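# Build a leaning ring of sticks around the well

## Task

Around the centre of the square well (scene x = 0, y = 0, sides parallel to x and y, nothing beneath it but the floor), assemble a closed ring of wooden sticks in which each stick has one end supported by a desk and its other end supported by the following stick in the ring. Sticks are allowed to overhang the well, and any number of the four arms may be used.

## Robot and tools

SETUP. Four identical i2rt Big YAM arms (arm1, arm2, arm3, arm4) are each fixed to a desk, and the desks surround a square well. Each arm has six joints, a five-finger right hand and a wrist camera. There is also a fixed room camera, cam_high. Calibrated foot (base_link) poses, scene frame, metres; each foot faces along its own +x: arm1 x=+0.221 y=+0.553 z=+0.775 quat_wxyz=(+0.704, -0.007, +0.000, -0.710); arm2 x=-0.522 y=+0.500 z=+0.796 quat_wxyz=(+0.712, -0.004, -0.001, -0.702); arm3 x=-0.217 y=-0.554 z=+0.750 quat_wxyz=(+0.695, -0.003, +0.002, +0.719); arm4 x=+0.517 y=-0.501 z=+0.758 quat_wxyz=(+0.713, +0.000, +0.002, +0.701). Desk tops are at z=+0.720. The hand reaches about 1.07 m from the joint-1 axis.

FRAME. One shared scene frame: origin on the floor, +z up, well centre at x=0, y=0. The hand point sits 0.045 m in front of the palm; its +z runs along straight fingers, +y out of the palm, +x across the palm away from the thumb. Straight fingers extend 0.06 to 0.07 m past the point. A bracket on the little-finger side of the wrist sticks out up to 0.10 m and can collide. Printed hand positions can be off, especially when the arm is stretched.

move. Arguments: arm1, arm2, arm3, arm4 (each that robot's share of one action; omit a robot to give it nothing new) and cameras (list of names from arm1_cam_wrist, arm2_cam_wrist, arm3_cam_wrist, arm4_cam_wrist, cam_high, or "all"; [] for none). Inside each robot's object:
- "joints": a dict of absolute targets by name. Arm joints in radians: joint1_rad -2.879..2.879 (yaw about the foot, positive counter-clockwise seen from above), joint2_rad 0..3.141 (shoulder), joint3_rad 0..3.019 (elbow), joint4_rad -1.692..1.57 (hand pitch, positive lifts fingers), joint5_rad -1.57..1.57 (sideways, positive to the arm's right), joint6_rad -2.094..2.094 (roll). Hand keys on a -1..1 scale: hand_little, hand_ring, hand_middle, hand_index, hand_thumb_bend (+1 straight, -1 curled), hand_thumb_turn (+1 beside palm, -1 opposite fingers), hand_force_limit (-1..1 maps to about 0..10 N at the fingertip, 15 N for the thumb motors), hand_speed (-0.96..1; full speed from +0.48 up).
- "target": one list of 7 numbers [x, y, z, qw, qx, qy, qz], an absolute hand-point pose in metres in the scene frame, in the same form as the printed "hand" line. The hand is driven in a straight line to it, starting from its current hand_target. When "target" is used, "joints" may contain only hand keys.
- "speed": top path speed in m/s, 0.002..0.5, default 0.25; rotation is capped at twice this in rad/s. Only valid together with "target".
- "min_time_s": 0.1..8 s, lower bound on how long that robot's arm-joint motions take.
Example arm part: {"target": [x, y, z, qw, qx, qy, qz], "speed": 0.25, "joints": {"hand_little": v}}. All motions in one action start together; all hand paths in it finish together, paced by the slowest. Hand paths last 0.5 to 10 s and an action at most 15 s. Each step the commanded pose is kept within 100 mm and 20 degrees of the measured hand, and the hand often settles a centimetre or more off. Paths ignore obstacles and other arms. Unknown keys make a call invalid; out-of-range numbers get it refused, and a refusal cancels the remaining move, wait and finished_scene calls in that reply.

RESULTS. Each robot's state lists joint_positions, Joint velocities ("within noise" when still), joint torques, hand and hand_target poses, joint_status and hand_status, hand_stopped_by (little, ring, middle, index, thumb_bend, thumb_turn: moving, target, force, stalled or fault) and per-finger load in N (positive when pushed open). A "move" line gives done or the worst status per robot. Robots listed under "as last shown" were not commanded and keep their earlier lines. "off_target": stopped away from target and possibly still pushing. "time_out": the joint ran out of time and keeps pushing toward a nearby target; send its reported position to relieve it. "joint command not followed" / "pose unreachable": a self- or inter-arm clearance check blocked the command; "not_followed" keys may keep trying later. on_its_own reports uncommanded behaviour. The "pictures" line gives image order; images may lag the state slightly.

OTHER TOOLS. wait {seconds: 0..10, cameras} lets the scene run. zoom_image {camera, region:[x0,y0,x1,y1]} magnifies a region (at most 504x504 px, origin top-left) of a camera's latest image. show_instructions shows the reference pages. finished_scene {scene: current number} ends the scene irreversibly; the ring must stand unaided.

GRIPPING. With the thumb turned in front, the hand wraps objects about 0.035 to 0.065 m thick, or a handle down to about 0.025 m. A finger motor runs only when its own target changes, and stops on reaching it or when its load hits hand_force_limit. At the start force limit is 0 and hand_speed -0.8; raise the force limit before gripping, and close at hand_speed -0.94 or slower for a soft grip. To tighten, raise the limit and send a more-closed target; to release, send a more-open one. A grip lost shows as loads falling near 0.

AVOID. Arms pressing on each other or one hand gripping another's fingers (fails the scene); hard hits on desks or fixed things; dropping sticks or releasing them while moving; pushing anything out of the work area; excess finger force. Arms keep pushing after contact and heat up: MOTOR HOT appears at 85 °C, and at 100 °C the arm goes limp for 30 to 60 s. Loose objects may occasionally be nudged by outside disturbances. The scene keeps running while you think.

Each tool is called after ">>>" as name([rows], argument=value, ...), one row to a line, values as JSON.

Reference images:

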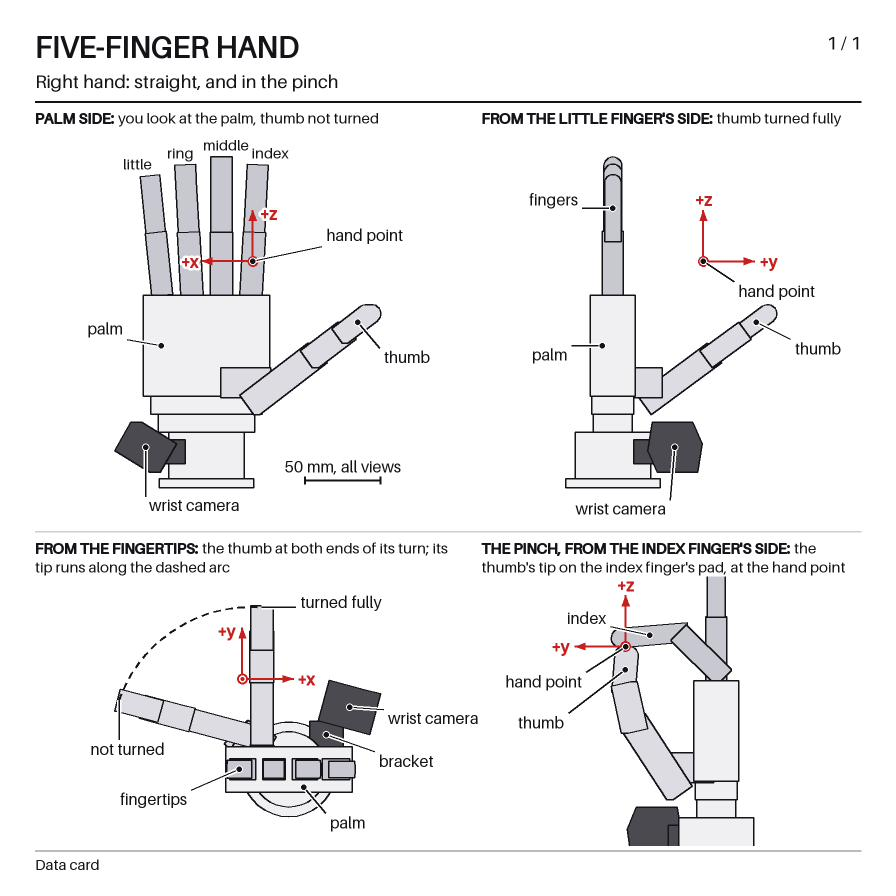

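## Session

>>> move(cameras=["cam_high"])

Scene clock: 0.00 s.
Joint torques (N m): no reading
Motor temperatures (°C): arm1=[26 31 34 27 27 26] | arm2=[26 25 45 27 25 26] | arm3=[25 30 35 26 25 26] | arm4=[28 26 28 27 25 25]
Heat: arm1: hottest joint3_rad 34 °C; arm2: hottest joint3_rad 45 °C; arm3: hottest joint3_rad 35 °C; arm4: hottest joint1_rad 28 °C.
Joint velocities: within noise
arm1.joint_positions: joint1_rad=-0.161 joint2_rad=+0.540 joint3_rad=+1.381 joint4_rad=-1.331 joint5_rad=+0.248 joint6_rad=-1.110 hand_little=+1.000 hand_ring=+1.000 hand_middle=+1.000 hand_index=+1.000 hand_thumb_turn=+1.000 hand_thumb_bend=+1.000 hand_force_limit=+0.000 hand_speed=-0.800
arm1.joint_status: not commanded
arm1.hand_stopped_by: target,target,target,target,target,target
arm1.little_load_n: 0.0
arm1.ring_load_n: 0.0
arm1.middle_load_n: 0.0
arm1.index_load_n: 0.0
arm1.thumb_bend_load_n: 0.0
arm1.thumb_turn_load_n: 0.0
arm1.hand: x=+0.1098 y=+0.3916 z=+1.2796 quat_wxyz=(+0.396, +0.328, -0.784, +0.348) (m; scene frame)
arm1.hand_target: x=+0.1102 y=+0.3935 z=+1.2889 quat_wxyz=(+0.401, +0.325, -0.779, +0.357) (m; scene frame)
arm1.hand_status: not commanded
arm2.joint_positions: joint1_rad=+0.115 joint2_rad=+0.534 joint3_rad=+1.331 joint4_rad=-1.435 joint5_rad=+0.222 joint6_rad=-1.226 hand_little=+1.000 hand_ring=+1.000 hand_middle=+1.000 hand_index=+1.000 hand_thumb_turn=+1.000 hand_thumb_bend=+1.000 hand_force_limit=+0.000 hand_speed=-0.800
arm2.joint_status: not commanded
arm2.hand_stopped_by: target,target,target,target,target,target
arm2.little_load_n: 0.0
arm2.ring_load_n: 0.0
arm2.middle_load_n: 0.0
arm2.index_load_n: 0.0
arm2.thumb_bend_load_n: 0.0
arm2.thumb_turn_load_n: 0.0
arm2.hand: x=-0.5858 y=+0.3222 z=+1.2624 quat_wxyz=(+0.321, +0.517, -0.721, +0.332) (m; scene frame)
arm2.hand_target: x=-0.5859 y=+0.3228 z=+1.2736 quat_wxyz=(+0.326, +0.512, -0.717, +0.342) (m; scene frame)
arm2.hand_status: not commanded
arm3.joint_positions: joint1_rad=-0.473 joint2_rad=+0.619 joint3_rad=+1.429 joint4_rad=-1.439 joint5_rad=-0.275 joint6_rad=-1.356 hand_little=+1.000 hand_ring=+1.000 hand_middle=+1.000 hand_index=+1.000 hand_thumb_turn=+1.000 hand_thumb_bend=+1.000 hand_force_limit=+0.000 hand_speed=-0.800
arm3.joint_status: not commanded
arm3.hand_stopped_by: target,target,target,target,target,target
arm3.little_load_n: 0.0
arm3.ring_load_n: 0.0
arm3.middle_load_n: 0.0
arm3.index_load_n: 0.0
arm3.thumb_bend_load_n: 0.0
arm3.thumb_turn_load_n: 0.0
arm3.hand: x=-0.1283 y=-0.3568 z=+1.2343 quat_wxyz=(-0.373, +0.765, +0.448, +0.274) (m; scene frame)
arm3.hand_target: x=-0.1289 y=-0.3581 z=+1.2423 quat_wxyz=(-0.378, +0.761, +0.447, +0.281) (m; scene frame)
arm3.hand_status: not commanded
arm4.joint_positions: joint1_rad=-0.178 joint2_rad=+0.594 joint3_rad=+1.362 joint4_rad=-1.260 joint5_rad=+0.222 joint6_rad=-1.380 hand_little=+1.000 hand_ring=+1.000 hand_middle=+1.000 hand_index=+1.000 hand_thumb_turn=+1.000 hand_thumb_bend=+1.000 hand_force_limit=+0.000 hand_speed=-0.800
arm4.joint_status: not commanded
arm4.hand_stopped_by: target,target,target,target,target,target
arm4.little_load_n: 0.0
arm4.ring_load_n: 0.0
arm4.middle_load_n: 0.0
arm4.index_load_n: 0.0
arm4.thumb_bend_load_n: 0.0
arm4.thumb_turn_load_n: 0.0
arm4.hand: x=+0.6549 y=-0.2994 z=+1.2657 quat_wxyz=(-0.292, +0.740, +0.429, +0.427) (m; scene frame)
arm4.hand_target: x=+0.6546 y=-0.3008 z=+1.2762 quat_wxyz=(-0.300, +0.736, +0.425, +0.434) (m; scene frame)
arm4.hand_status: not commanded
pictures: cam_high
Images, in order (width x height): cam_high 672x504.

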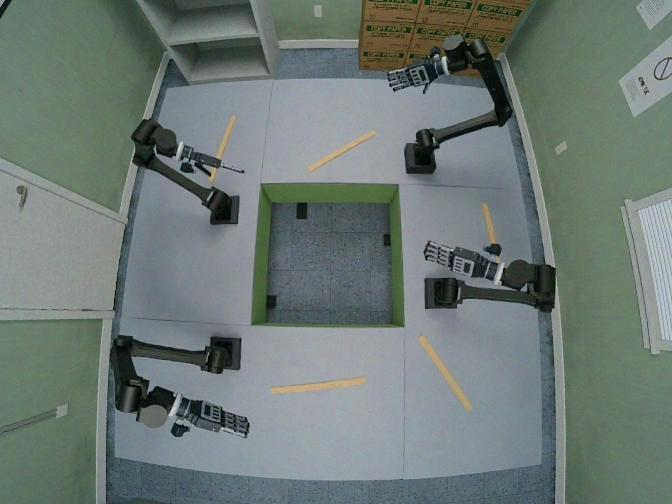

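>>> move(arm1={"joints": {"joint1_rad": 1.75, "joint2_rad": 1.25, "joint3_rad": 1.0, "joint4_rad": -0.45, "joint5_rad": 0, "joint6_rad": 0, "hand_index": 0.4, "hand_ring": 0.4, "hand_middle": 0.9, "hand_little": 0.9, "hand_thumb_turn": -1, "hand_thumb_bend": 0.5, "hand_speed": 0.2}, "min_time_s": 2.5}, arm2={"joints": {"joint1_rad": 2.05, "joint2_rad": 1.25, "joint3_rad": 1.0, "joint4_rad": -0.45, "joint5_rad": 0, "joint6_rad": 0, "hand_index": 0.4, "hand_ring": 0.4, "hand_middle": 0.9, "hand_little": 0.9, "hand_thumb_turn": -1, "hand_thumb_bend": 0.5, "hand_speed": 0.2}, "min_time_s": 2.5}, arm3={"joints": {"joint1_rad": 1.5, "joint2_rad": 1.25, "joint3_rad": 1.0, "joint4_rad": -0.45, "joint5_rad": 0, "joint6_rad": 0, "hand_index": 0.4, "hand_ring": 0.4, "hand_middle": 0.9, "hand_little": 0.9, "hand_thumb_turn": -1, "hand_thumb_bend": 0.5, "hand_speed": 0.2}, "min_time_s": 2.5}, arm4={"joints": {"hand_index": 0.4, "hand_ring": 0.4, "hand_middle": 0.9, "hand_little": 0.9, "hand_thumb_turn": -1, "hand_thumb_bend": 0.5, "hand_speed": 0.2}})

>>> move(arm4={"joints": {"joint1_rad": -0.1, "joint2_rad": 1.25, "joint3_rad": 1.0, "joint4_rad": -0.45, "joint5_rad": 0, "joint6_rad": 0}, "min_time_s": 2}, cameras=["cam_high"])

Scene clock: 77.30 s.
Joint torques (N m): arm1=[2.61 -7.53 10.18 2.33 -0.13 0.01] | arm2=[-1.85 -8.7 7.91 1.89 -0.08 -0.04] | arm3=[-0.03 -5.3 10.63 2.4 0.23 0.11] | arm4=[0.56 0.03 10.02 2.35 0.27 -0.03]
Motor temperatures (°C): arm1=[26 31 37 27 27 26] | arm2=[26 26 53 28 25 26] | arm3=[25 30 41 26 25 26] | arm4=[28 26 33 27 25 25]
Heat: arm1: hottest joint3_rad 37 °C; arm2: hottest joint3_rad 53 °C; arm3: hottest joint3_rad 41 °C; arm4: hottest joint3_rad 33 °C.
move: arm1 done; arm2 done; arm3 done; arm4 done
Joint velocities: within noise
arm1.joint_positions: joint1_rad=+1.741 joint2_rad=+1.247 joint3_rad=+0.995 joint4_rad=-0.466 joint5_rad=+0.001 joint6_rad=-0.009 hand_little=+0.900 hand_ring=+0.400 hand_middle=+0.900 hand_index=+0.400 hand_thumb_turn=-1.000 hand_thumb_bend=+0.500 hand_force_limit=+0.000 hand_speed=+0.200
arm1.joint_status: all done
arm1.hand_stopped_by: target,target,target,target,target,target
arm1.little_load_n: 0.0
arm1.ring_load_n: 0.0
arm1.middle_load_n: 0.0
arm1.index_load_n: 0.0
arm1.thumb_bend_load_n: 0.0
arm1.thumb_turn_load_n: 0.0
arm1.hand: x=+0.7102 y=+0.6638 z=+0.9630 quat_wxyz=(-0.307, +0.699, -0.587, +0.269) (m; scene frame)
arm1.hand_target: x=+0.7146 y=+0.6701 z=+0.9671 quat_wxyz=(-0.316, +0.696, -0.585, +0.271) (m; scene frame)
arm1.hand_status: not commanded
arm2.joint_positions: joint1_rad=+2.049 joint2_rad=+1.252 joint3_rad=+1.005 joint4_rad=-0.467 joint5_rad=+0.001 joint6_rad=-0.016 hand_little=+0.900 hand_ring=+0.400 hand_middle=+0.900 hand_index=+0.400 hand_thumb_turn=-1.000 hand_thumb_bend=+0.500 hand_force_limit=+0.000 hand_speed=+0.200
arm2.joint_status: all done
arm2.hand_stopped_by: target,target,target,target,target,target
arm2.little_load_n: 0.0
arm2.ring_load_n: 0.0
arm2.middle_load_n: 0.0
arm2.index_load_n: 0.0
arm2.thumb_bend_load_n: 0.0
arm2.thumb_turn_load_n: 0.0
arm2.hand: x=-0.0934 y=+0.7640 z=+0.9898 quat_wxyz=(-0.351, +0.786, -0.461, +0.217) (m; scene frame)
arm2.hand_target: x=-0.0922 y=+0.7666 z=+0.9909 quat_wxyz=(-0.358, +0.780, -0.465, +0.217) (m; scene frame)
arm2.hand_status: not commanded
arm3.joint_positions: joint1_rad=+1.496 joint2_rad=+1.237 joint3_rad=+1.004 joint4_rad=-0.465 joint5_rad=-0.003 joint6_rad=-0.012 hand_little=+0.900 hand_ring=+0.400 hand_middle=+0.900 hand_index=+0.400 hand_thumb_turn=-1.000 hand_thumb_bend=+0.500 hand_force_limit=+0.000 hand_speed=+0.200
arm3.joint_status: all done
arm3.hand_stopped_by: target,target,target,target,target,target
arm3.little_load_n: 0.0
arm3.ring_load_n: 0.0
arm3.middle_load_n: 0.0
arm3.index_load_n: 0.0
arm3.thumb_bend_load_n: 0.0
arm3.thumb_turn_load_n: 0.0
arm3.hand: x=-0.7180 y=-0.5627 z=+0.9534 quat_wxyz=(-0.303, +0.651, +0.631, -0.294) (m; scene frame)
arm3.hand_target: x=-0.7211 y=-0.5648 z=+0.9475 quat_wxyz=(-0.301, +0.654, +0.628, -0.295) (m; scene frame)
arm3.hand_status: not commanded
arm4.joint_positions: joint1_rad=-0.178 joint2_rad=+0.594 joint3_rad=+1.362 joint4_rad=-1.260 joint5_rad=+0.222 joint6_rad=-1.380 hand_little=+0.900 hand_ring=+0.400 hand_middle=+0.900 hand_index=+0.400 hand_thumb_turn=-1.000 hand_thumb_bend=+0.500 hand_force_limit=+0.000 hand_speed=+0.200
arm4.joint_status: all done
arm4.hand_stopped_by: target,target,target,target,target,target
arm4.little_load_n: 0.0
arm4.ring_load_n: 0.0
arm4.middle_load_n: 0.0
arm4.index_load_n: 0.0
arm4.thumb_bend_load_n: 0.0
arm4.thumb_turn_load_n: 0.0
arm4.hand: x=+0.6549 y=-0.2994 z=+1.2657 quat_wxyz=(-0.292, +0.740, +0.429, +0.427) (m; scene frame)
arm4.hand_target: x=+0.6546 y=-0.3008 z=+1.2762 quat_wxyz=(-0.300, +0.736, +0.425, +0.434) (m; scene frame)
arm4.hand_status: not commanded
pictures: none

Scene clock: 80.13 s.
Joint torques (N m): arm1=[2.9 -7.47 10.21 2.4 -0.09 0.01] | arm2=[-1.79 -8.7 7.91 1.89 -0.08 -0.02] | arm3=[-0.15 -5.25 10.65 2.41 0.24 0.09] | arm4=[1.61 -10.11 9.51 2.67 0.01 0.14]
Motor temperatures (°C): arm1=[26 31 38 27 27 26] | arm2=[26 26 53 28 25 26] | arm3=[25 30 41 26 25 26] | arm4=[28 26 33 27 25 25]
Heat: arm1: hottest joint3_rad 38 °C; arm2: hottest joint3_rad 53 °C; arm3: hottest joint3_rad 41 °C; arm4: hottest joint3_rad 33 °C.
move: arm4 done
Joint velocities: within noise
arm1, arm2, arm3: as last shown
arm1.hand: x=+0.7102 y=+0.6639 z=+0.9630 quat_wxyz=(-0.307, +0.699, -0.588, +0.269) (m; scene frame)
arm3.joint_positions: joint1_rad=+1.496 joint2_rad=+1.237 joint3_rad=+1.004 joint4_rad=-0.465 joint5_rad=-0.003 joint6_rad=-0.011 hand_little=+0.900 hand_ring=+0.400 hand_middle=+0.900 hand_index=+0.400 hand_thumb_turn=-1.000 hand_thumb_bend=+0.500 hand_force_limit=+0.000 hand_speed=+0.200
arm3.hand: x=-0.7180 y=-0.5628 z=+0.9534 quat_wxyz=(-0.303, +0.651, +0.631, -0.294) (m; scene frame)
arm4.joint_positions: joint1_rad=-0.115 joint2_rad=+1.246 joint3_rad=+1.006 joint4_rad=-0.467 joint5_rad=+0.003 joint6_rad=-0.014 hand_little=+0.900 hand_ring=+0.400 hand_middle=+0.900 hand_index=+0.400 hand_thumb_turn=-1.000 hand_thumb_bend=+0.500 hand_force_limit=+0.000 hand_speed=+0.200
arm4.joint_status: all done
arm4.hand_stopped_by: target,target,target,target,target,target
arm4.little_load_n: 0.0
arm4.ring_load_n: 0.0
arm4.middle_load_n: 0.0
arm4.index_load_n: 0.0
arm4.thumb_bend_load_n: 0.0
arm4.thumb_turn_load_n: 0.0
arm4.hand: x=+0.5546 y=-0.0003 z=+0.9567 quat_wxyz=(-0.416, +0.907, -0.054, +0.031) (m; scene frame)
arm4.hand_target: x=+0.5459 y=+0.0027 z=+0.9548 quat_wxyz=(-0.420, +0.906, -0.054, +0.023) (m; scene frame)
arm4.hand_status: not commanded
pictures: cam_high
Images, in order (width x height): cam_high 672x504.

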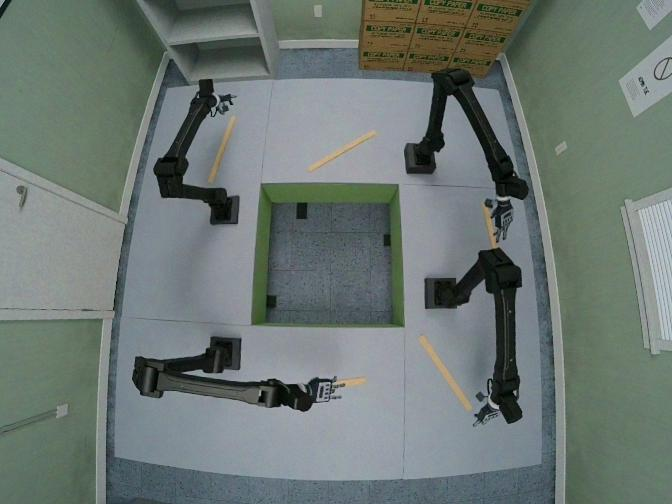

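>>> move(arm1={"target": [0.676, 0.596, 0.88, 0.13999, -0.26331, 0.84279, -0.44809], "speed": 0.3}, arm2={"target": [-0.024, 0.911, 0.88, 0.46857, -0.88132, -0.05391, 0.02866], "speed": 0.3}, arm3={"target": [-0.661, -0.627, 0.88, -0.05111, 0.09612, 0.87771, -0.46666], "speed": 0.3}, arm4={"target": [0.681, -0.069, 0.88, 0.35376, -0.66537, 0.58043, -0.3086], "speed": 0.3}, cameras=["all"])

Scene clock: 93.43 s.
Joint torques (N m): arm1=[3.37 -7.06 11.3 0.58 0.57 0.05] | arm2=[-1.61 -15.33 11.73 0.47 -0.72 -0.34] | arm3=[0.44 -7.12 13.09 0.12 -0.73 -0.12] | arm4=[0.38 -9.11 13.12 0.68 1.05 0.14]
Motor temperatures (°C): arm1=[26 31 39 27 27 26] | arm2=[26 26 54 28 25 26] | arm3=[25 31 41 26 26 26] | arm4=[28 27 33 27 25 25]
Heat: arm1: hottest joint3_rad 39 °C; arm2: hottest joint3_rad 54 °C; arm3: hottest joint3_rad 41 °C; arm4: hottest joint3_rad 33 °C.
move: arm1 off_target; arm2 off_target; arm3 off_target; arm4 off_target
Joint velocities: within noise
arm1.joint_positions: joint1_rad=+1.911 joint2_rad=+1.351 joint3_rad=+0.838 joint4_rad=-0.704 joint5_rad=+0.922 joint6_rad=+1.123 hand_little=+0.900 hand_ring=+0.400 hand_middle=+0.900 hand_index=+0.400 hand_thumb_turn=-1.000 hand_thumb_bend=+0.500 hand_force_limit=+0.000 hand_speed=+0.200
arm1.joint_status: not commanded
arm1.hand_stopped_by: target,target,target,target,target,target
arm1.little_load_n: 0.0
arm1.ring_load_n: 0.0
arm1.middle_load_n: 0.0
arm1.index_load_n: 0.0
arm1.thumb_bend_load_n: 0.0
arm1.thumb_turn_load_n: 0.0
arm1.hand: x=+0.6617 y=+0.5838 z=+0.8686 quat_wxyz=(-0.126, +0.265, -0.844, +0.449) (m; scene frame)
arm1.hand_target: x=+0.6753 y=+0.5959 z=+0.8802 quat_wxyz=(-0.140, +0.263, -0.843, +0.448) (m; scene frame)
arm1.hand_status: off_target (0.022 m and 1.6 deg from the pose sent, 0.113 m and 65.2 deg at the start)
arm2.joint_positions: joint1_rad=+2.037 joint2_rad=+1.939 joint3_rad=+1.491 joint4_rad=-0.675 joint5_rad=-0.887 joint6_rad=-0.952 hand_little=+0.900 hand_ring=+0.400 hand_middle=+0.900 hand_index=+0.400 hand_thumb_turn=-1.000 hand_thumb_bend=+0.500 hand_force_limit=+0.000 hand_speed=+0.200
arm2.joint_status: not commanded
arm2.hand_stopped_by: target,target,target,target,target,target
arm2.little_load_n: 0.0
arm2.ring_load_n: 0.0
arm2.middle_load_n: 0.0
arm2.index_load_n: 0.0
arm2.thumb_bend_load_n: 0.0
arm2.thumb_turn_load_n: 0.0
arm2.hand: x=-0.0432 y=+0.8970 z=+0.8608 quat_wxyz=(-0.458, +0.887, +0.033, -0.049) (m; scene frame)
arm2.hand_target: x=-0.0254 y=+0.9101 z=+0.8806 quat_wxyz=(-0.469, +0.881, +0.054, -0.028) (m; scene frame)
arm2.hand_status: off_target (0.031 m and 3.6 deg from the pose sent, 0.196 m and 68.7 deg at the start)
arm3.joint_positions: joint1_rad=+1.403 joint2_rad=+1.538 joint3_rad=+1.124 joint4_rad=-1.027 joint5_rad=-0.962 joint6_rad=-1.393 hand_little=+0.900 hand_ring=+0.400 hand_middle=+0.900 hand_index=+0.400 hand_thumb_turn=-1.000 hand_thumb_bend=+0.500 hand_force_limit=+0.000 hand_speed=+0.200
arm3.joint_status: not commanded
arm3.hand_stopped_by: target,target,target,target,target,target
arm3.little_load_n: 0.0
arm3.ring_load_n: 0.0
arm3.middle_load_n: 0.0
arm3.index_load_n: 0.0
arm3.thumb_bend_load_n: 0.0
arm3.thumb_turn_load_n: 0.0
arm3.hand: x=-0.6465 y=-0.6248 z=+0.8754 quat_wxyz=(-0.047, +0.108, +0.877, -0.466) (m; scene frame)
arm3.hand_target: x=-0.6606 y=-0.6271 z=+0.8800 quat_wxyz=(-0.052, +0.096, +0.878, -0.467) (m; scene frame)
arm3.hand_status: off_target (0.015 m and 1.4 deg from the pose sent, 0.113 m and 79.5 deg at the start)
arm4.joint_positions: joint1_rad=-0.087 joint2_rad=+1.358 joint3_rad=+0.880 joint4_rad=-0.771 joint5_rad=+0.935 joint6_rad=+1.138 hand_little=+0.900 hand_ring=+0.400 hand_middle=+0.900 hand_index=+0.400 hand_thumb_turn=-1.000 hand_thumb_bend=+0.500 hand_force_limit=+0.000 hand_speed=+0.200
arm4.joint_status: not commanded
arm4.hand_stopped_by: target,target,target,target,target,target
arm4.little_load_n: 0.0
arm4.ring_load_n: 0.0
arm4.middle_load_n: 0.0
arm4.index_load_n: 0.0
arm4.thumb_bend_load_n: 0.0
arm4.thumb_turn_load_n: 0.0
arm4.hand: x=+0.6771 y=-0.0883 z=+0.8658 quat_wxyz=(-0.342, +0.676, -0.571, +0.316) (m; scene frame)
arm4.hand_target: x=+0.6807 y=-0.0700 z=+0.8802 quat_wxyz=(-0.354, +0.666, -0.580, +0.308) (m; scene frame)
arm4.hand_status: off_target (0.024 m and 2.2 deg from the pose sent, 0.163 m and 75.3 deg at the start)
pictures: arm1_cam_wrist, arm2_cam_wrist, arm3_cam_wrist, arm4_cam_wrist, cam_high
Images, in order (width x height): arm1_cam_wrist 672x504, arm2_cam_wrist 672x504, arm3_cam_wrist 672x504, arm4_cam_wrist 672x504, cam_high 672x504.

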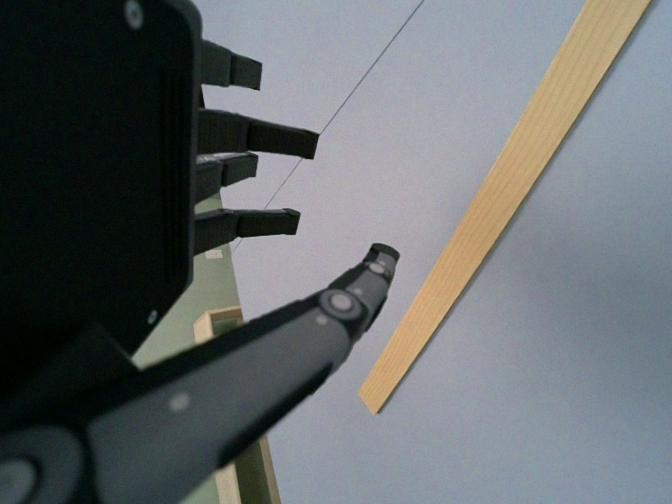

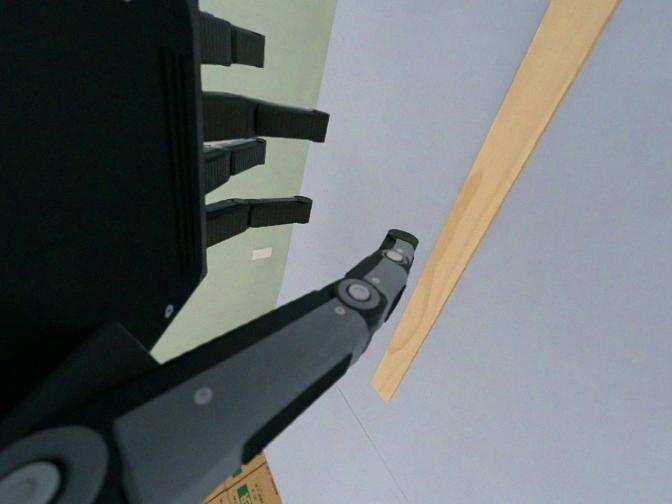

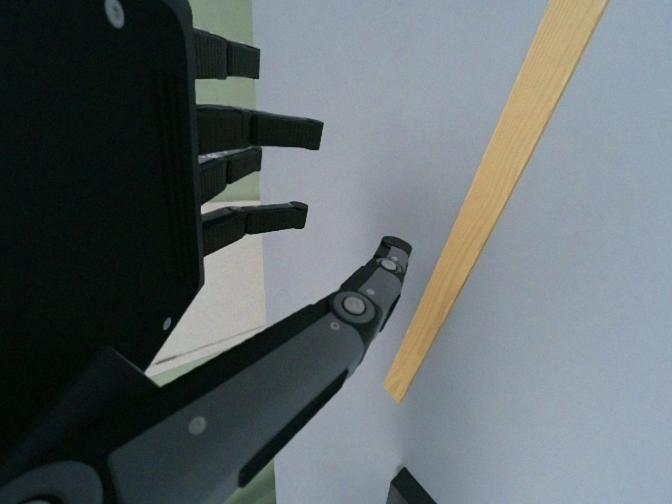

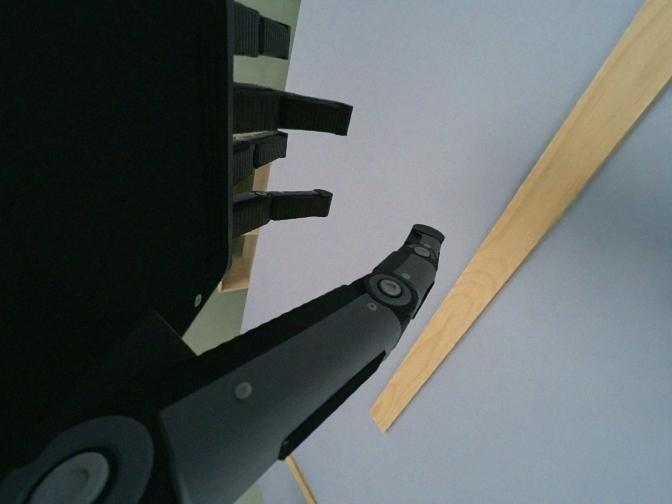

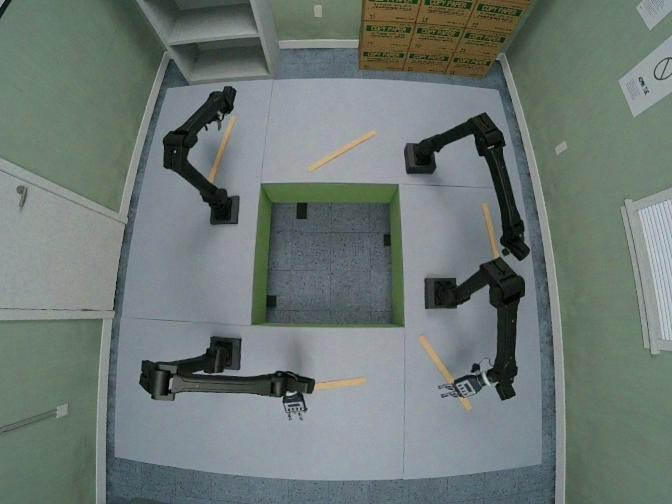

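>>> move(arm1={"target": [0.676, 0.596, 0.805, 0.14546, -0.27358, 0.83951, -0.44634], "speed": 0.2}, arm2={"target": [-0.027, 0.929, 0.80, 0.46709, -0.87852, -0.08846, 0.04703], "speed": 0.2}, arm3={"target": [-0.663, -0.651, 0.80, -0.01843, 0.03466, 0.88228, -0.46909], "speed": 0.2}, arm4={"target": [0.681, -0.069, 0.80, 0.34389, -0.64681, 0.60106, -0.31957], "speed": 0.2}, cameras=["arm1_cam_wrist", "arm2_cam_wrist", "arm3_cam_wrist", "arm4_cam_wrist"])

Scene clock: 117.90 s.
Joint torques (N m): arm1=[2.78 -7.88 7.57 1.32 0.42 -0.2] | arm2=[-1.79 -17.61 10.69 1.11 -0.76 -0.28] | arm3=[0.26 -8.88 9.78 0.73 -0.71 -0.1] | arm4=[1.03 -10.87 7.25 1.48 1.08 0.11]
Motor temperatures (°C): arm1=[26 31 42 27 28 26] | arm2=[26 28 60 28 26 26] | arm3=[25 31 46 26 26 26] | arm4=[28 27 35 27 26 25]
Heat: arm1: hottest joint3_rad 42 °C; arm2: hottest joint3_rad 60 °C; arm3: hottest joint3_rad 46 °C; arm4: hottest joint3_rad 35 °C.
move: arm1 done; arm2 off_target; arm3 done; arm4 done
Joint velocities: within noise
arm1.joint_positions: joint1_rad=+1.911 joint2_rad=+1.482 joint3_rad=+0.763 joint4_rad=-0.455 joint5_rad=+0.916 joint6_rad=+1.100 hand_little=+0.900 hand_ring=+0.400 hand_middle=+0.900 hand_index=+0.400 hand_thumb_turn=-1.000 hand_thumb_bend=+0.500 hand_force_limit=+0.000 hand_speed=+0.200
arm1.joint_status: not commanded
arm1.hand_stopped_by: target,target,target,target,target,target
arm1.little_load_n: 0.0
arm1.ring_load_n: 0.0
arm1.middle_load_n: 0.0
arm1.index_load_n: 0.0
arm1.thumb_bend_load_n: 0.0
arm1.thumb_turn_load_n: 0.0
arm1.hand: x=+0.6732 y=+0.5885 z=+0.8054 quat_wxyz=(-0.140, +0.266, -0.842, +0.448) (m; scene frame)
arm1.hand_target: x=+0.6759 y=+0.5959 z=+0.8051 quat_wxyz=(-0.145, +0.273, -0.840, +0.446) (m; scene frame)
arm1.hand_status: done (0.008 m and 1.1 deg from the pose sent, 0.066 m and 2.5 deg at the start)
arm2.joint_positions: joint1_rad=+2.067 joint2_rad=+2.097 joint3_rad=+1.500 joint4_rad=-0.621 joint5_rad=-0.909 joint6_rad=-1.029 hand_little=+0.900 hand_ring=+0.400 hand_middle=+0.900 hand_index=+0.400 hand_thumb_turn=-1.000 hand_thumb_bend=+0.500 hand_force_limit=+0.000 hand_speed=+0.200
arm2.joint_status: not commanded
arm2.hand_stopped_by: target,target,target,target,target,target
arm2.little_load_n: 0.0
arm2.ring_load_n: 0.0
arm2.middle_load_n: 0.0
arm2.index_load_n: 0.0
arm2.thumb_bend_load_n: 0.0
arm2.thumb_turn_load_n: 0.5
arm2.hand: x=-0.0540 y=+0.9116 z=+0.7735 quat_wxyz=(-0.450, +0.887, +0.062, -0.082) (m; scene frame)
arm2.hand_target: x=-0.0289 y=+0.9277 z=+0.8012 quat_wxyz=(-0.467, +0.879, +0.088, -0.047) (m; scene frame)
arm2.hand_status: off_target (0.042 m and 5.5 deg from the pose sent, 0.071 m and 6.5 deg at the start)
arm3.joint_positions: joint1_rad=+1.463 joint2_rad=+1.707 joint3_rad=+1.124 joint4_rad=-0.975 joint5_rad=-0.968 joint6_rad=-1.537 hand_little=+0.900 hand_ring=+0.400 hand_middle=+0.900 hand_index=+0.400 hand_thumb_turn=-1.000 hand_thumb_bend=+0.500 hand_force_limit=+0.000 hand_speed=+0.200
arm3.joint_status: not commanded
arm3.hand_stopped_by: target,target,target,target,target,target
arm3.little_load_n: 0.0
arm3.ring_load_n: 0.0
arm3.middle_load_n: 0.0
arm3.index_load_n: 0.0
arm3.thumb_bend_load_n: 0.0
arm3.thumb_turn_load_n: 0.0
arm3.hand: x=-0.6545 y=-0.6482 z=+0.8034 quat_wxyz=(-0.014, +0.045, +0.882, -0.468) (m; scene frame)
arm3.hand_target: x=-0.6629 y=-0.6509 z=+0.8002 quat_wxyz=(-0.019, +0.035, +0.882, -0.469) (m; scene frame)
arm3.hand_status: done (0.010 m and 1.3 deg from the pose sent, 0.082 m and 9.1 deg at the start)
arm4.joint_positions: joint1_rad=-0.087 joint2_rad=+1.524 joint3_rad=+0.866 joint4_rad=-0.657 joint5_rad=+0.956 joint6_rad=+1.255 hand_little=+0.900 hand_ring=+0.400 hand_middle=+0.900 hand_index=+0.400 hand_thumb_turn=-1.000 hand_thumb_bend=+0.500 hand_force_limit=+0.000 hand_speed=+0.200
arm4.joint_status: not commanded
arm4.hand_stopped_by: target,target,target,target,target,target
arm4.little_load_n: 0.0
arm4.ring_load_n: -0.5
arm4.middle_load_n: 0.0
arm4.index_load_n: 0.0
arm4.thumb_bend_load_n: 0.0
arm4.thumb_turn_load_n: 0.0
arm4.hand: x=+0.6828 y=-0.0708 z=+0.8047 quat_wxyz=(-0.341, +0.649, -0.599, +0.321) (m; scene frame)
arm4.hand_target: x=+0.6810 y=-0.0690 z=+0.8002 quat_wxyz=(-0.344, +0.647, -0.601, +0.319) (m; scene frame)
arm4.hand_status: done (0.005 m and 0.5 deg from the pose sent, 0.069 m and 4.8 deg at the start)
pictures: arm1_cam_wrist, arm2_cam_wrist, arm3_cam_wrist, arm4_cam_wrist
Images, in order (width x height): arm1_cam_wrist 672x504, arm2_cam_wrist 672x504, arm3_cam_wrist 672x504, arm4_cam_wrist 672x504.

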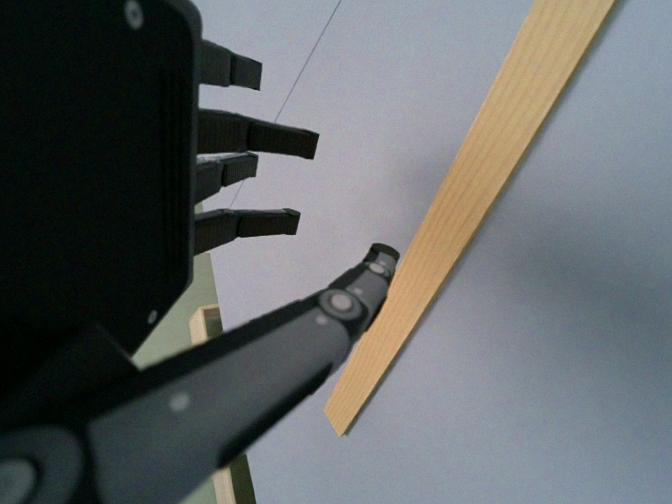

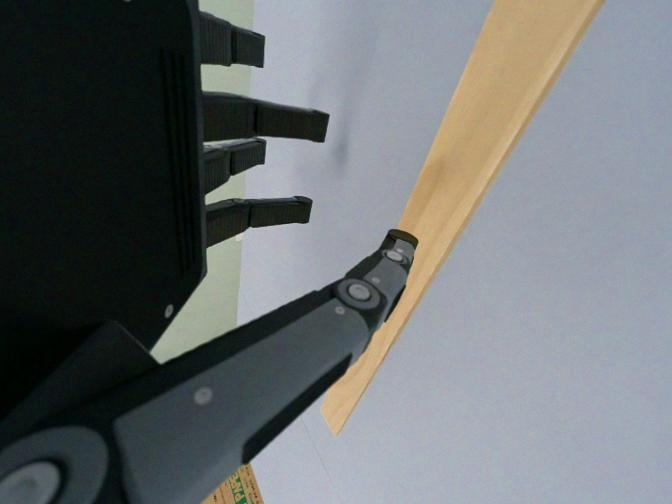

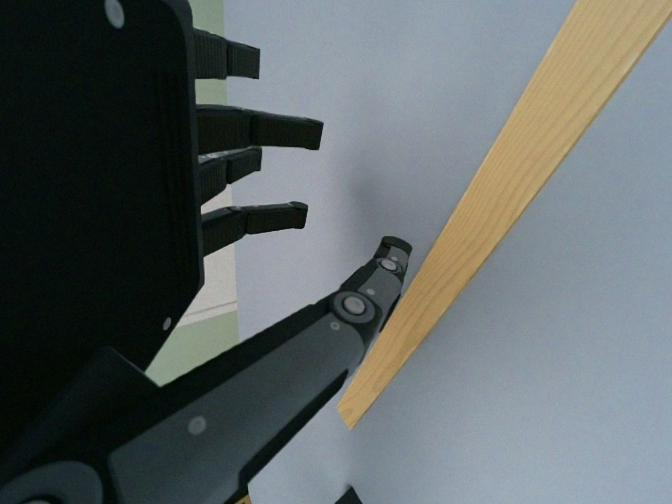

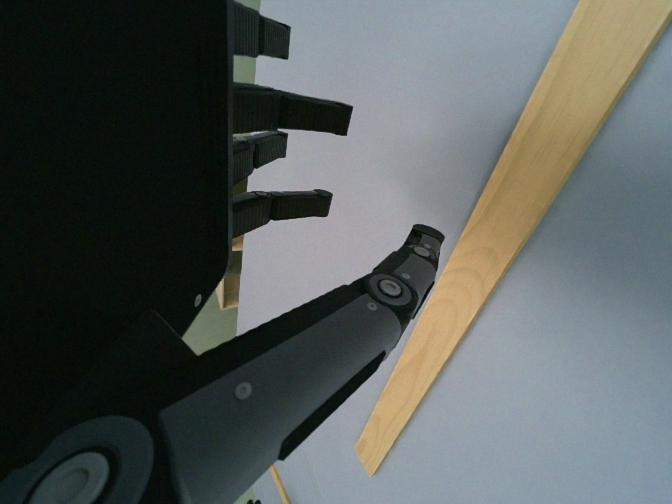

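>>> move(arm1={"target": [0.666, 0.611, 0.773, 0.14546, -0.27358, 0.83951, -0.44634], "speed": 0.12}, arm2={"target": [-0.026, 0.914, 0.785, 0.46996, -0.87679, -0.10088, 0.0143], "speed": 0.12}, arm3={"target": [-0.660, -0.632, 0.765, -0.03397, 0.0639, 0.88065, -0.46822], "speed": 0.12}, arm4={"target": [0.659, -0.071, 0.765, 0.34832, -0.65514, 0.59196, -0.31473], "speed": 0.12}, cameras=["arm1_cam_wrist", "arm2_cam_wrist", "arm3_cam_wrist", "arm4_cam_wrist"])

Scene clock: 159.70 s.
Joint torques (N m): arm1=[3.14 -8.29 6.49 1.28 0.53 0.08] | arm2=[-2.43 -18.37 6.08 1.21 -0.53 -0.28] | arm3=[-0.91 -8.7 7.41 0.87 -0.67 0.09] | arm4=[1.55 -10.81 6.38 1.42 1.08 0.11]
Motor temperatures (°C): arm1=[26 31 39 27 28 26] | arm2=[26 28 59 28 27 26] | arm3=[25 31 45 26 27 26] | arm4=[28 28 32 27 26 25]
Heat: arm1: hottest joint3_rad 39 °C; arm2: hottest joint3_rad 59 °C; arm3: hottest joint3_rad 45 °C; arm4: hottest joint3_rad 32 °C.
move: arm1 done; arm2 off_target; arm3 off_target; arm4 done
Joint velocities: within noise
arm1.joint_positions: joint1_rad=+1.956 joint2_rad=+1.548 joint3_rad=+0.736 joint4_rad=-0.415 joint5_rad=+0.930 joint6_rad=+1.154 hand_little=+0.900 hand_ring=+0.400 hand_middle=+0.900 hand_index=+0.400 hand_thumb_turn=-1.000 hand_thumb_bend=+0.500 hand_force_limit=+0.000 hand_speed=+0.200
arm1.joint_status: not commanded
arm1.hand_stopped_by: target,target,target,target,target,target
arm1.little_load_n: 0.0
arm1.ring_load_n: 0.0
arm1.middle_load_n: 0.0
arm1.index_load_n: 0.0
arm1.thumb_bend_load_n: -0.5
arm1.thumb_turn_load_n: 0.0
arm1.hand: x=+0.6638 y=+0.6033 z=+0.7751 quat_wxyz=(-0.138, +0.272, -0.841, +0.447) (m; scene frame)
arm1.hand_target: x=+0.6659 y=+0.6109 z=+0.7731 quat_wxyz=(-0.145, +0.274, -0.840, +0.446) (m; scene frame)
arm1.hand_status: done (0.008 m and 0.9 deg from the pose sent, 0.040 m and 1.1 deg at the start)
arm2.joint_positions: joint1_rad=+2.059 joint2_rad=+2.088 joint3_rad=+1.483 joint4_rad=-0.511 joint5_rad=-0.900 joint6_rad=-1.055 hand_little=+0.900 hand_ring=+0.400 hand_middle=+0.900 hand_index=+0.400 hand_thumb_turn=-1.000 hand_thumb_bend=+0.500 hand_force_limit=+0.000 hand_speed=+0.200
arm2.joint_status: not commanded
arm2.hand_stopped_by: target,target,target,target,target,target
arm2.little_load_n: 0.0
arm2.ring_load_n: 0.0
arm2.middle_load_n: 0.0
arm2.index_load_n: 0.0
arm2.thumb_bend_load_n: 0.0
arm2.thumb_turn_load_n: 0.0
arm2.hand: x=-0.0318 y=+0.9161 z=+0.7748 quat_wxyz=(-0.466, +0.880, +0.091, -0.031) (m; scene frame)
arm2.hand_target: x=-0.0260 y=+0.9140 z=+0.7850 quat_wxyz=(-0.470, +0.877, +0.101, -0.015) (m; scene frame)
arm2.hand_status: off_target (0.012 m and 2.3 deg from the pose sent, 0.030 m and 9.3 deg at the start)
arm3.joint_positions: joint1_rad=+1.432 joint2_rad=+1.734 joint3_rad=+1.077 joint4_rad=-0.846 joint5_rad=-0.968 joint6_rad=-1.525 hand_little=+0.900 hand_ring=+0.400 hand_middle=+0.900 hand_index=+0.400 hand_thumb_turn=-1.000 hand_thumb_bend=+0.500 hand_force_limit=+0.000 hand_speed=+0.200
arm3.joint_status: not commanded
arm3.hand_stopped_by: target,target,target,target,target,target
arm3.little_load_n: 0.0
arm3.ring_load_n: 0.0
arm3.middle_load_n: 0.0
arm3.index_load_n: 0.0
arm3.thumb_bend_load_n: 0.0
arm3.thumb_turn_load_n: 0.0
arm3.hand: x=-0.6625 y=-0.6342 z=+0.7759 quat_wxyz=(-0.043, +0.052, +0.882, -0.467) (m; scene frame)
arm3.hand_target: x=-0.6598 y=-0.6321 z=+0.7653 quat_wxyz=(-0.034, +0.064, +0.881, -0.468) (m; scene frame)
arm3.hand_status: off_target (0.011 m and 1.8 deg from the pose sent, 0.042 m and 3.2 deg at the start)
arm4.joint_positions: joint1_rad=-0.043 joint2_rad=+1.581 joint3_rad=+0.821 joint4_rad=-0.583 joint5_rad=+0.961 joint6_rad=+1.296 hand_little=+0.900 hand_ring=+0.400 hand_middle=+0.900 hand_index=+0.400 hand_thumb_turn=-1.000 hand_thumb_bend=+0.500 hand_force_limit=+0.000 hand_speed=+0.200
arm4.joint_status: not commanded
arm4.hand_stopped_by: target,target,target,target,target,target
arm4.little_load_n: 0.0
arm4.ring_load_n: 0.0
arm4.middle_load_n: 0.0
arm4.index_load_n: 0.0
arm4.thumb_bend_load_n: 0.0
arm4.thumb_turn_load_n: 0.0
arm4.hand: x=+0.6644 y=-0.0716 z=+0.7720 quat_wxyz=(-0.347, +0.654, -0.594, +0.316) (m; scene frame)
arm4.hand_target: x=+0.6590 y=-0.0712 z=+0.7652 quat_wxyz=(-0.348, +0.655, -0.592, +0.315) (m; scene frame)
arm4.hand_status: done (0.009 m and 0.3 deg from the pose sent, 0.046 m and 1.5 deg at the start)
pictures: arm1_cam_wrist, arm2_cam_wrist, arm3_cam_wrist, arm4_cam_wrist
Images, in order (width x height): arm1_cam_wrist 672x504, arm2_cam_wrist 672x504, arm3_cam_wrist 672x504, arm4_cam_wrist 672x504.

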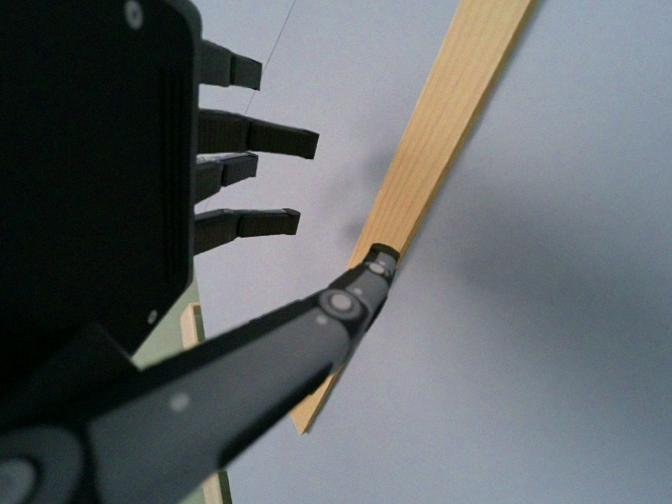

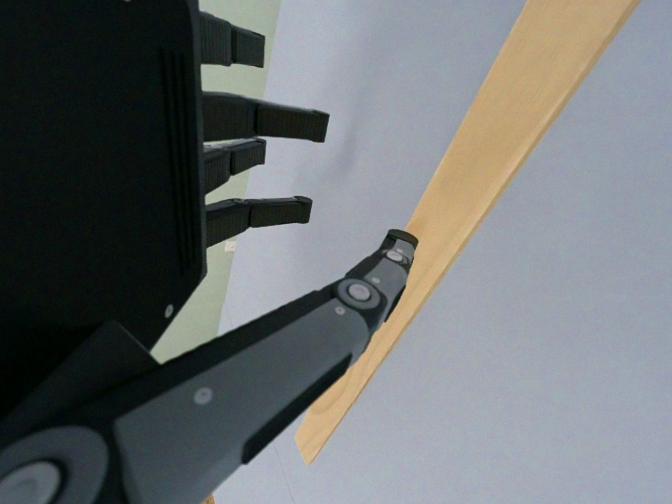

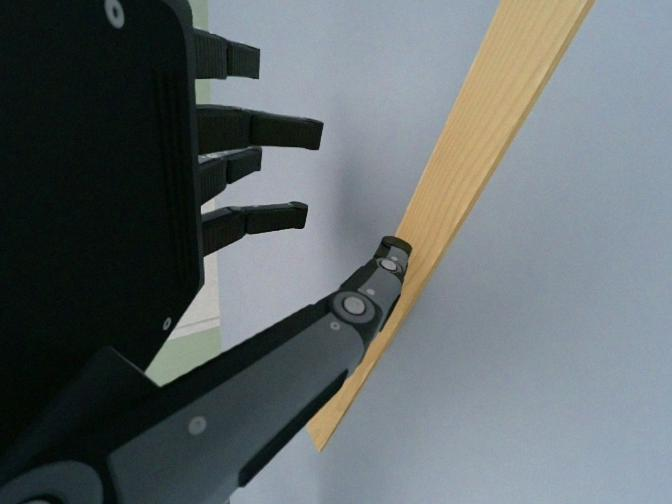

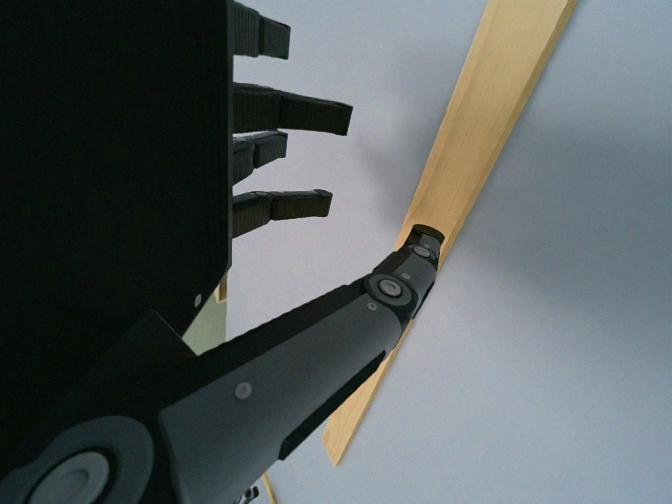

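>>> move(arm1={"target":[0.6613,0.6175,0.757,0.14546,-0.27358,0.83951,-0.44634],"speed":0.05}, arm2={"target":[-0.022,0.892,0.762,0.47016,-0.87978,-0.07023,-0.00212],"speed":0.05}, arm3={"target":[-0.658,-0.617,0.7406,-0.03397,0.0639,0.88065,-0.46822],"speed":0.05}, arm4={"target":[0.650,-0.072,0.7475,0.35296,-0.66387,0.58221,-0.30954],"speed":0.05}, cameras=["arm1_cam_wrist","arm2_cam_wrist","arm3_cam_wrist","arm4_cam_wrist"])

Scene clock: 202.90 s.
Joint torques (N m): arm1=[2.55 -7.88 6.16 1.33 0.55 -0.01] | arm2=[-2.37 -17.9 5.76 1.39 -0.49 -0.13] | arm3=[-1.08 -8.7 6.9 0.79 -0.71 -0.12] | arm4=[1.67 -10.58 5.85 1.43 0.99 -0.03]
Motor temperatures (°C): arm1=[26 32 37 27 28 26] | arm2=[26 30 54 28 26 26] | arm3=[25 32 40 26 27 26] | arm4=[28 28 31 27 26 25]
Heat: arm1: hottest joint3_rad 37 °C; arm2: hottest joint3_rad 54 °C; arm3: hottest joint3_rad 40 °C; arm4: hottest joint3_rad 31 °C.
move: arm1 done; arm2 off_target; arm3 off_target; arm4 off_target
Joint velocities: within noise
arm1.joint_positions: joint1_rad=+1.977 joint2_rad=+1.584 joint3_rad=+0.727 joint4_rad=-0.392 joint5_rad=+0.937 joint6_rad=+1.188 hand_little=+0.900 hand_ring=+0.400 hand_middle=+0.900 hand_index=+0.400 hand_thumb_turn=-1.000 hand_thumb_bend=+0.500 hand_force_limit=+0.000 hand_speed=+0.200
arm1.joint_status: not commanded
arm1.hand_stopped_by: target,target,target,target,target,target
arm1.little_load_n: 0.0
arm1.ring_load_n: 0.0
arm1.middle_load_n: 0.0
arm1.index_load_n: 0.0
arm1.thumb_bend_load_n: 0.0
arm1.thumb_turn_load_n: 0.0
arm1.hand: x=+0.6611 y=+0.6102 z=+0.7610 quat_wxyz=(-0.140, +0.271, -0.841, +0.447) (m; scene frame)
arm1.hand_target: x=+0.6612 y=+0.6175 z=+0.7571 quat_wxyz=(-0.145, +0.274, -0.840, +0.446) (m; scene frame)
arm1.hand_status: done (0.008 m and 0.7 deg from the pose sent, 0.023 m and 0.9 deg at the start)
arm2.joint_positions: joint1_rad=+2.027 joint2_rad=+2.087 joint3_rad=+1.404 joint4_rad=-0.392 joint5_rad=-0.883 joint6_rad=-1.034 hand_little=+0.900 hand_ring=+0.400 hand_middle=+0.900 hand_index=+0.400 hand_thumb_turn=-1.000 hand_thumb_bend=+0.500 hand_force_limit=+0.000 hand_speed=+0.200
arm2.joint_status: not commanded
arm2.hand_stopped_by: target,target,target,target,target,target
arm2.little_load_n: 0.0
arm2.ring_load_n: 0.0
arm2.middle_load_n: 0.0
arm2.index_load_n: 0.0
arm2.thumb_bend_load_n: 0.0
arm2.thumb_turn_load_n: 0.0
arm2.hand: x=-0.0257 y=+0.8940 z=+0.7520 quat_wxyz=(-0.467, +0.881, +0.075, -0.007) (m; scene frame)
arm2.hand_target: x=-0.0220 y=+0.8921 z=+0.7620 quat_wxyz=(-0.470, +0.880, +0.070, +0.002) (m; scene frame)
arm2.hand_status: off_target (0.011 m and 1.2 deg from the pose sent, 0.029 m and 4.5 deg at the start)
arm3.joint_positions: joint1_rad=+1.401 joint2_rad=+1.780 joint3_rad=+1.069 joint4_rad=-0.836 joint5_rad=-0.968 joint6_rad=-1.560 hand_little=+0.900 hand_ring=+0.400 hand_middle=+0.900 hand_index=+0.400 hand_thumb_turn=-1.000 hand_thumb_bend=+0.500 hand_force_limit=+0.000 hand_speed=+0.200
arm3.joint_status: not commanded
arm3.hand_stopped_by: target,target,target,target,target,target
arm3.little_load_n: 0.0
arm3.ring_load_n: 0.0
arm3.middle_load_n: 0.0
arm3.index_load_n: 0.0
arm3.thumb_bend_load_n: 0.0
arm3.thumb_turn_load_n: 0.0
arm3.hand: x=-0.6603 y=-0.6207 z=+0.7537 quat_wxyz=(-0.039, +0.060, +0.881, -0.467) (m; scene frame)
arm3.hand_target: x=-0.6576 y=-0.6171 z=+0.7409 quat_wxyz=(-0.034, +0.064, +0.881, -0.468) (m; scene frame)
arm3.hand_status: off_target (0.014 m and 0.8 deg from the pose sent, 0.040 m and 1.8 deg at the start)
arm4.joint_positions: joint1_rad=-0.026 joint2_rad=+1.606 joint3_rad=+0.792 joint4_rad=-0.511 joint5_rad=+0.961 joint6_rad=+1.296 hand_little=+0.900 hand_ring=+0.400 hand_middle=+0.900 hand_index=+0.400 hand_thumb_turn=-1.000 hand_thumb_bend=+0.500 hand_force_limit=+0.000 hand_speed=+0.200
arm4.joint_status: not commanded
arm4.hand_stopped_by: target,target,target,target,target,target
arm4.little_load_n: 0.0
arm4.ring_load_n: 0.0
arm4.middle_load_n: 0.0
arm4.index_load_n: 0.0
arm4.thumb_bend_load_n: 0.0
arm4.thumb_turn_load_n: 0.0
arm4.hand: x=+0.6569 y=-0.0701 z=+0.7569 quat_wxyz=(-0.356, +0.656, -0.591, +0.307) (m; scene frame)
arm4.hand_target: x=+0.6501 y=-0.0723 z=+0.7477 quat_wxyz=(-0.353, +0.664, -0.582, +0.310) (m; scene frame)
arm4.hand_status: off_target (0.012 m and 1.4 deg from the pose sent, 0.028 m and 2.0 deg at the start)
pictures: arm1_cam_wrist, arm2_cam_wrist, arm3_cam_wrist, arm4_cam_wrist
Images, in order (width x height): arm1_cam_wrist 672x504, arm2_cam_wrist 672x504, arm3_cam_wrist 672x504, arm4_cam_wrist 672x504.

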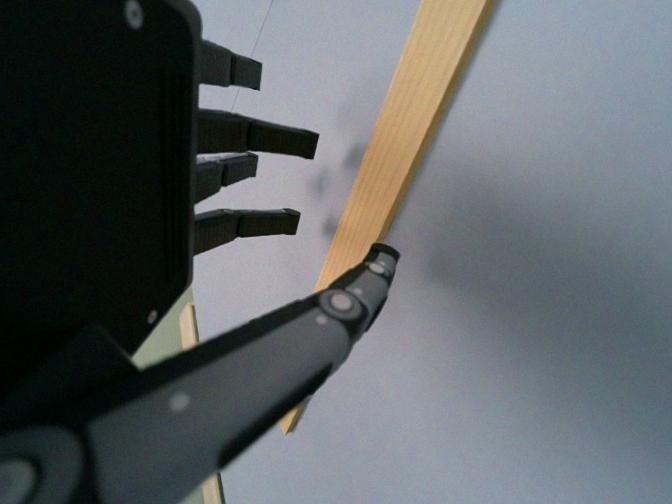

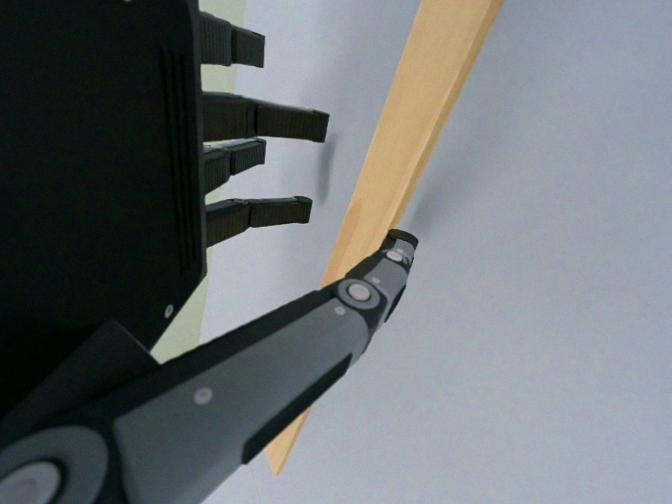

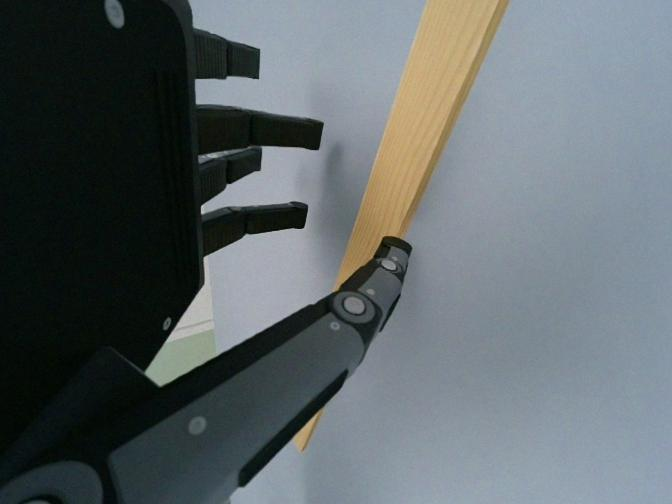

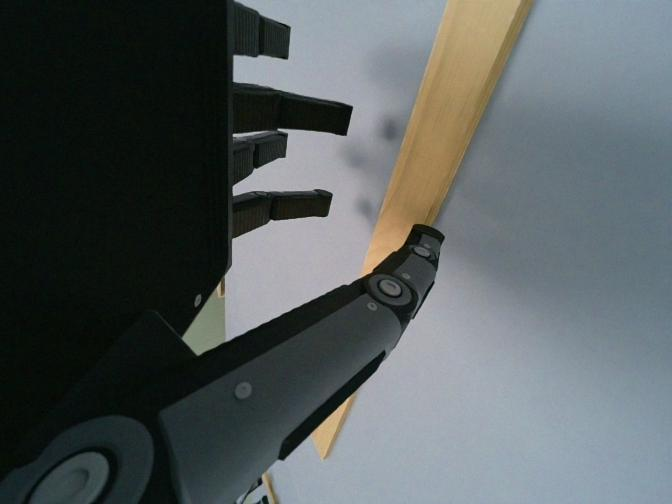

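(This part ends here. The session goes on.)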